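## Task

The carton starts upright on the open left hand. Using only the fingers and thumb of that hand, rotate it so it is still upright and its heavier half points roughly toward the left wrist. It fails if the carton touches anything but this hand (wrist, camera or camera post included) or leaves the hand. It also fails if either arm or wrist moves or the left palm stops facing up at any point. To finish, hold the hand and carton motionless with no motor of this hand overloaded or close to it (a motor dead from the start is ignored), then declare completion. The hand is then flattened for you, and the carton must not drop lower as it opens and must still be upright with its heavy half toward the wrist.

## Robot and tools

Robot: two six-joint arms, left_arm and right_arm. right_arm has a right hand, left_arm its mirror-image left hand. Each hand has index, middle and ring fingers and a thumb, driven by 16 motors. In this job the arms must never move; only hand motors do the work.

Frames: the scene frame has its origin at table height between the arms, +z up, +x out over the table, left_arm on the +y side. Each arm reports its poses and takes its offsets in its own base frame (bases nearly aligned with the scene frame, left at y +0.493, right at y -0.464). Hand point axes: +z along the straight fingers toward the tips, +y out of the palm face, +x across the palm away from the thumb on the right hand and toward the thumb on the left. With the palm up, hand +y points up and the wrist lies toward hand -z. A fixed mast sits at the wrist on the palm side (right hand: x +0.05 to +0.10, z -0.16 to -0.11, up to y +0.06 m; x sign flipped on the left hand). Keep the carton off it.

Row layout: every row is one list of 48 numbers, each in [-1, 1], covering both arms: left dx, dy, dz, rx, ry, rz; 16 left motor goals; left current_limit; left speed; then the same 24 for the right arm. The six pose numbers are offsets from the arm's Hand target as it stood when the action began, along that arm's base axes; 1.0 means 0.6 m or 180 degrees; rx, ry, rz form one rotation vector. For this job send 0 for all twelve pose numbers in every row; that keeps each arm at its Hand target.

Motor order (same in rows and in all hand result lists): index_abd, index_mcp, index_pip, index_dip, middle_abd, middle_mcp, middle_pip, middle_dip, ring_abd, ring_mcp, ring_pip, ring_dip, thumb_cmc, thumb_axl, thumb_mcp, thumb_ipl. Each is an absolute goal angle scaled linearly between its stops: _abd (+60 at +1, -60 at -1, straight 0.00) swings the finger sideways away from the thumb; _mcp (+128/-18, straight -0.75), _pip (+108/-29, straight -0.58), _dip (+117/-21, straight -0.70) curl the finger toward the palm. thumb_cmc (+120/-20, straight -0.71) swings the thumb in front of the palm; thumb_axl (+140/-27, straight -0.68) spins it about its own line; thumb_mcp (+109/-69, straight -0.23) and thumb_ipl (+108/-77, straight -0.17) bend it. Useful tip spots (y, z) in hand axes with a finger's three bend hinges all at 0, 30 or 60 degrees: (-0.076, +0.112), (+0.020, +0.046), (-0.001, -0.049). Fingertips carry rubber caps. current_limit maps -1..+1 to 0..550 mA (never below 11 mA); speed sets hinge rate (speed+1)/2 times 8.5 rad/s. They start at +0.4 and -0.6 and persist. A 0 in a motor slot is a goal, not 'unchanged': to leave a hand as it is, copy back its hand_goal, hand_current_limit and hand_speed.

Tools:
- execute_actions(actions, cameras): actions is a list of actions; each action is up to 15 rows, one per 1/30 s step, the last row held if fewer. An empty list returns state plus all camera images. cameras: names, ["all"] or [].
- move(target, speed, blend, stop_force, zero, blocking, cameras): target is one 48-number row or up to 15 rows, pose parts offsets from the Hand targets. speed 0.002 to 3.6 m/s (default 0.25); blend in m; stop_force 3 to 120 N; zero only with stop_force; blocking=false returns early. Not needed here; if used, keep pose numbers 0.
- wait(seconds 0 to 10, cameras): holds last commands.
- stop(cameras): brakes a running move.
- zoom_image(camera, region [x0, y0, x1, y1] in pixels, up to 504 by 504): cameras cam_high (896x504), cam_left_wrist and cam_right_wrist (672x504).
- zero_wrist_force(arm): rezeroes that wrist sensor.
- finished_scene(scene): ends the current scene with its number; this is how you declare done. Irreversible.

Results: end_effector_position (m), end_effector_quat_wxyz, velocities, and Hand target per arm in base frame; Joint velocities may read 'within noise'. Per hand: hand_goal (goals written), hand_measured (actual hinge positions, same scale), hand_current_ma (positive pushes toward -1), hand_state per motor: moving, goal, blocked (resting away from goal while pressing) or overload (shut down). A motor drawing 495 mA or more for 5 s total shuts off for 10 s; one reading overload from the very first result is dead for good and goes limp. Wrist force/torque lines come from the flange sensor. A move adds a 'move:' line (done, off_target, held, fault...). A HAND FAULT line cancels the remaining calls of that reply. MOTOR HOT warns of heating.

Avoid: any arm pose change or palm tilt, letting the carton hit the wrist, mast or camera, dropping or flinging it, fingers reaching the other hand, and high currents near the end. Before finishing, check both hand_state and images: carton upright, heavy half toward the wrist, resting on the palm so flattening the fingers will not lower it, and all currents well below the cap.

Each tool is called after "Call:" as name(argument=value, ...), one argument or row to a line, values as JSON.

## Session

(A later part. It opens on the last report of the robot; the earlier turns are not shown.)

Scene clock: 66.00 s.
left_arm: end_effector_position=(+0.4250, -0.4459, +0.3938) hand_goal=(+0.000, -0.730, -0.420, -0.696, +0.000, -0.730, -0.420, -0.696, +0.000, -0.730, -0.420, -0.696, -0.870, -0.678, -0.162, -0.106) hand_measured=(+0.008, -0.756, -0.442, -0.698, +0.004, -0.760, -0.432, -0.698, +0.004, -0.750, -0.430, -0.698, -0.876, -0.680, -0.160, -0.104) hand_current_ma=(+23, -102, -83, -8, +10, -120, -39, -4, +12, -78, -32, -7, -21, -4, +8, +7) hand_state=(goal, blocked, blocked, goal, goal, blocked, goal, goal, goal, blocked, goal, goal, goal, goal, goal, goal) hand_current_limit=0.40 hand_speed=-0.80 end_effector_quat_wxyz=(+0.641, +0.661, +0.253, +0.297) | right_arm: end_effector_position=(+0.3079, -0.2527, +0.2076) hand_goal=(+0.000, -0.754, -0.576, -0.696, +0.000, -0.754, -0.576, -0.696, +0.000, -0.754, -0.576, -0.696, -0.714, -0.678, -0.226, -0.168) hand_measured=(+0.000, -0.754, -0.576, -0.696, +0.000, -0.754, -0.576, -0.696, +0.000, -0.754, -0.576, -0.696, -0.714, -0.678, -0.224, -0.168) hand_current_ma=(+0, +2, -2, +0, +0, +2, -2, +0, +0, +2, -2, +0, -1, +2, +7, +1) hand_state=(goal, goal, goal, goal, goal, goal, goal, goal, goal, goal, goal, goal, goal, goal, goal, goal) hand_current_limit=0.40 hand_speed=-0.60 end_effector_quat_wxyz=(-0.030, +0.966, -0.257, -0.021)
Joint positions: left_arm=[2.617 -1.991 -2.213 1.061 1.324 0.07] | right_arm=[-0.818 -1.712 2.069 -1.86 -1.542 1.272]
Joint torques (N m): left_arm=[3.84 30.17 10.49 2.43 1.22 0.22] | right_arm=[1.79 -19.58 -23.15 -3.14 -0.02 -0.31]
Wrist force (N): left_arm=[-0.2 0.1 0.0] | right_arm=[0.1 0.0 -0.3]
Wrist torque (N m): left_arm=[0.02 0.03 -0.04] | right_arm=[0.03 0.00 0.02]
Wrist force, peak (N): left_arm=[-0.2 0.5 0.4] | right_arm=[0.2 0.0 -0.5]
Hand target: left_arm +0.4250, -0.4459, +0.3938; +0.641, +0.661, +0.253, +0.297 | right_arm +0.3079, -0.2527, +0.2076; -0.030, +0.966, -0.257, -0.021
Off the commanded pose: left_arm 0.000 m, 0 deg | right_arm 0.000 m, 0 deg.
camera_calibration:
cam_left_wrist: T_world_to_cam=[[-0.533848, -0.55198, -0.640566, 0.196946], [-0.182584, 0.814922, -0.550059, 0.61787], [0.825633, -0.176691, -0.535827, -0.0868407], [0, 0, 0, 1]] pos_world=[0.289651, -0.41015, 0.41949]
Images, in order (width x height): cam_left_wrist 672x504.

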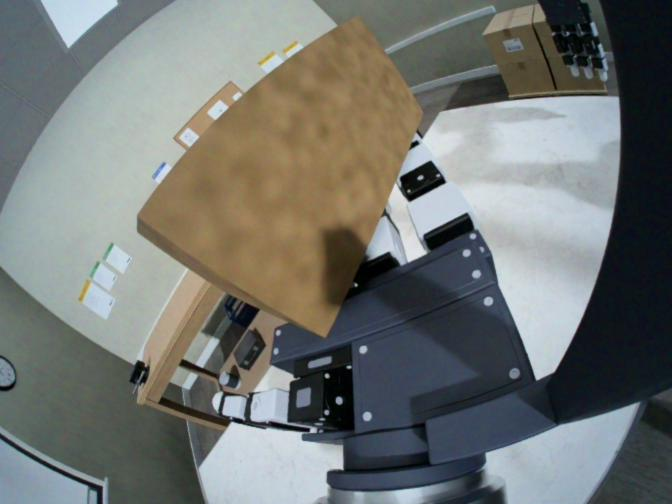

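Call:
execute_actions(
  actions=[
    [[0,0,0,0,0,0,0,-0.754,-0.576,-0.696,0,-0.754,-0.576,-0.696,0,-0.754,-0.576,-0.696,0.104,-0.54,-0.162,-0.106,0.4,-0.7,0,0,0,0,0,0,0,-0.754,-0.576,-0.696,0,-0.754,-0.576,-0.696,0,-0.754,-0.576,-0.696,-0.714,-0.678,-0.226,-0.168,0.4,-0.6]],
    [[0,0,0,0,0,0,0,-0.754,-0.576,-0.696,0,-0.754,-0.576,-0.696,0,-0.754,-0.576,-0.696,0.104,-0.54,-0.162,-0.106,0.4,-0.8,0,0,0,0,0,0,0,-0.754,-0.576,-0.696,0,-0.754,-0.576,-0.696,0,-0.754,-0.576,-0.696,-0.714,-0.678,-0.226,-0.168,0.4,-0.6]],
  ],
  cameras=["cam_left_wrist"],
)

Call:
wait(
  seconds=0.05,
)

Call:
wait(
  seconds=0.05,
)

Call:
wait(
  seconds=0.05,
)

Call:
wait(
  seconds=0.05,
)

Call:
wait(
  seconds=0.05,
)

Call:
wait(
  seconds=0.05,
)

Call:
wait(
  seconds=0.05,
)

Call:
wait(
  seconds=0.05,
)

Call:
wait(
  seconds=0.05,
)

Call:
wait(
  seconds=0.05,
)

Call:
wait(
  seconds=0.05,
)

Call:
wait(
  seconds=0.05,
)

Call:
wait(
  seconds=0.05,
)

Call:
wait(
  seconds=0.05,
)

Scene clock: 68.03 s.
left_arm: end_effector_position=(+0.4250, -0.4459, +0.3938) hand_goal=(+0.000, -0.754, -0.576, -0.696, +0.000, -0.754, -0.576, -0.696, +0.000, -0.754, -0.576, -0.696, +0.104, -0.540, -0.162, -0.106) hand_measured=(+0.006, -0.772, -0.582, -0.698, +0.004, -0.770, -0.580, -0.698, +0.004, -0.766, -0.578, -0.698, +0.092, -0.542, -0.160, -0.104) hand_current_ma=(+18, -68, -18, -8, +8, -59, -10, -4, +10, -40, -8, -7, -43, -10, +5, +6) hand_state=(goal, goal, goal, goal, goal, goal, goal, goal, goal, goal, goal, goal, goal, goal, goal, goal) hand_current_limit=0.40 hand_speed=-0.80 end_effector_quat_wxyz=(+0.641, +0.661, +0.253, +0.297) | right_arm: end_effector_position=(+0.3079, -0.2527, +0.2076) hand_goal=(+0.000, -0.754, -0.576, -0.696, +0.000, -0.754, -0.576, -0.696, +0.000, -0.754, -0.576, -0.696, -0.714, -0.678, -0.226, -0.168) hand_measured=(+0.000, -0.754, -0.576, -0.696, +0.000, -0.754, -0.576, -0.696, +0.000, -0.754, -0.576, -0.696, -0.714, -0.678, -0.224, -0.168) hand_current_ma=(+0, +2, -2, +0, +0, +2, -2, +0, +0, +2, -2, +0, -1, +2, +7, +1) hand_state=(goal, goal, goal, goal, goal, goal, goal, goal, goal, goal, goal, goal, goal, goal, goal, goal) hand_current_limit=0.40 hand_speed=-0.60 end_effector_quat_wxyz=(-0.030, +0.966, -0.257, -0.021)
Joint positions: left_arm=[2.617 -1.991 -2.213 1.061 1.324 0.07] | right_arm=[-0.818 -1.712 2.069 -1.86 -1.542 1.272]
Joint torques (N m): left_arm=[4.86 30.69 10.17 2.43 1.08 0.04] | right_arm=[2.18 -20.59 -21.19 -3.63 0.38 -0.37]
Wrist force (N): left_arm=[-0.1 -0.1 0.1] | right_arm=[0.1 0.1 -0.3]
Wrist torque (N m): left_arm=[0.00 0.01 0.00] | right_arm=[0.04 0.00 0.02]
Wrist force, peak (N): left_arm=[-0.4 0.6 0.0] | right_arm=[0.3 0.1 -0.4]
Hand target: left_arm +0.4250, -0.4459, +0.3938; +0.641, +0.661, +0.253, +0.297 | right_arm +0.3079, -0.2527, +0.2076; -0.030, +0.966, -0.257, -0.021
Off the commanded pose: left_arm 0.000 m, 0 deg | right_arm 0.000 m, 0 deg.
camera_calibration:
cam_left_wrist: T_world_to_cam=[[-0.533848, -0.55198, -0.640566, 0.196946], [-0.182584, 0.814922, -0.550059, 0.61787], [0.825633, -0.176691, -0.535827, -0.0868407], [0, 0, 0, 1]] pos_world=[0.289651, -0.41015, 0.41949]
Images, in order (width x height): cam_left_wrist 672x504.

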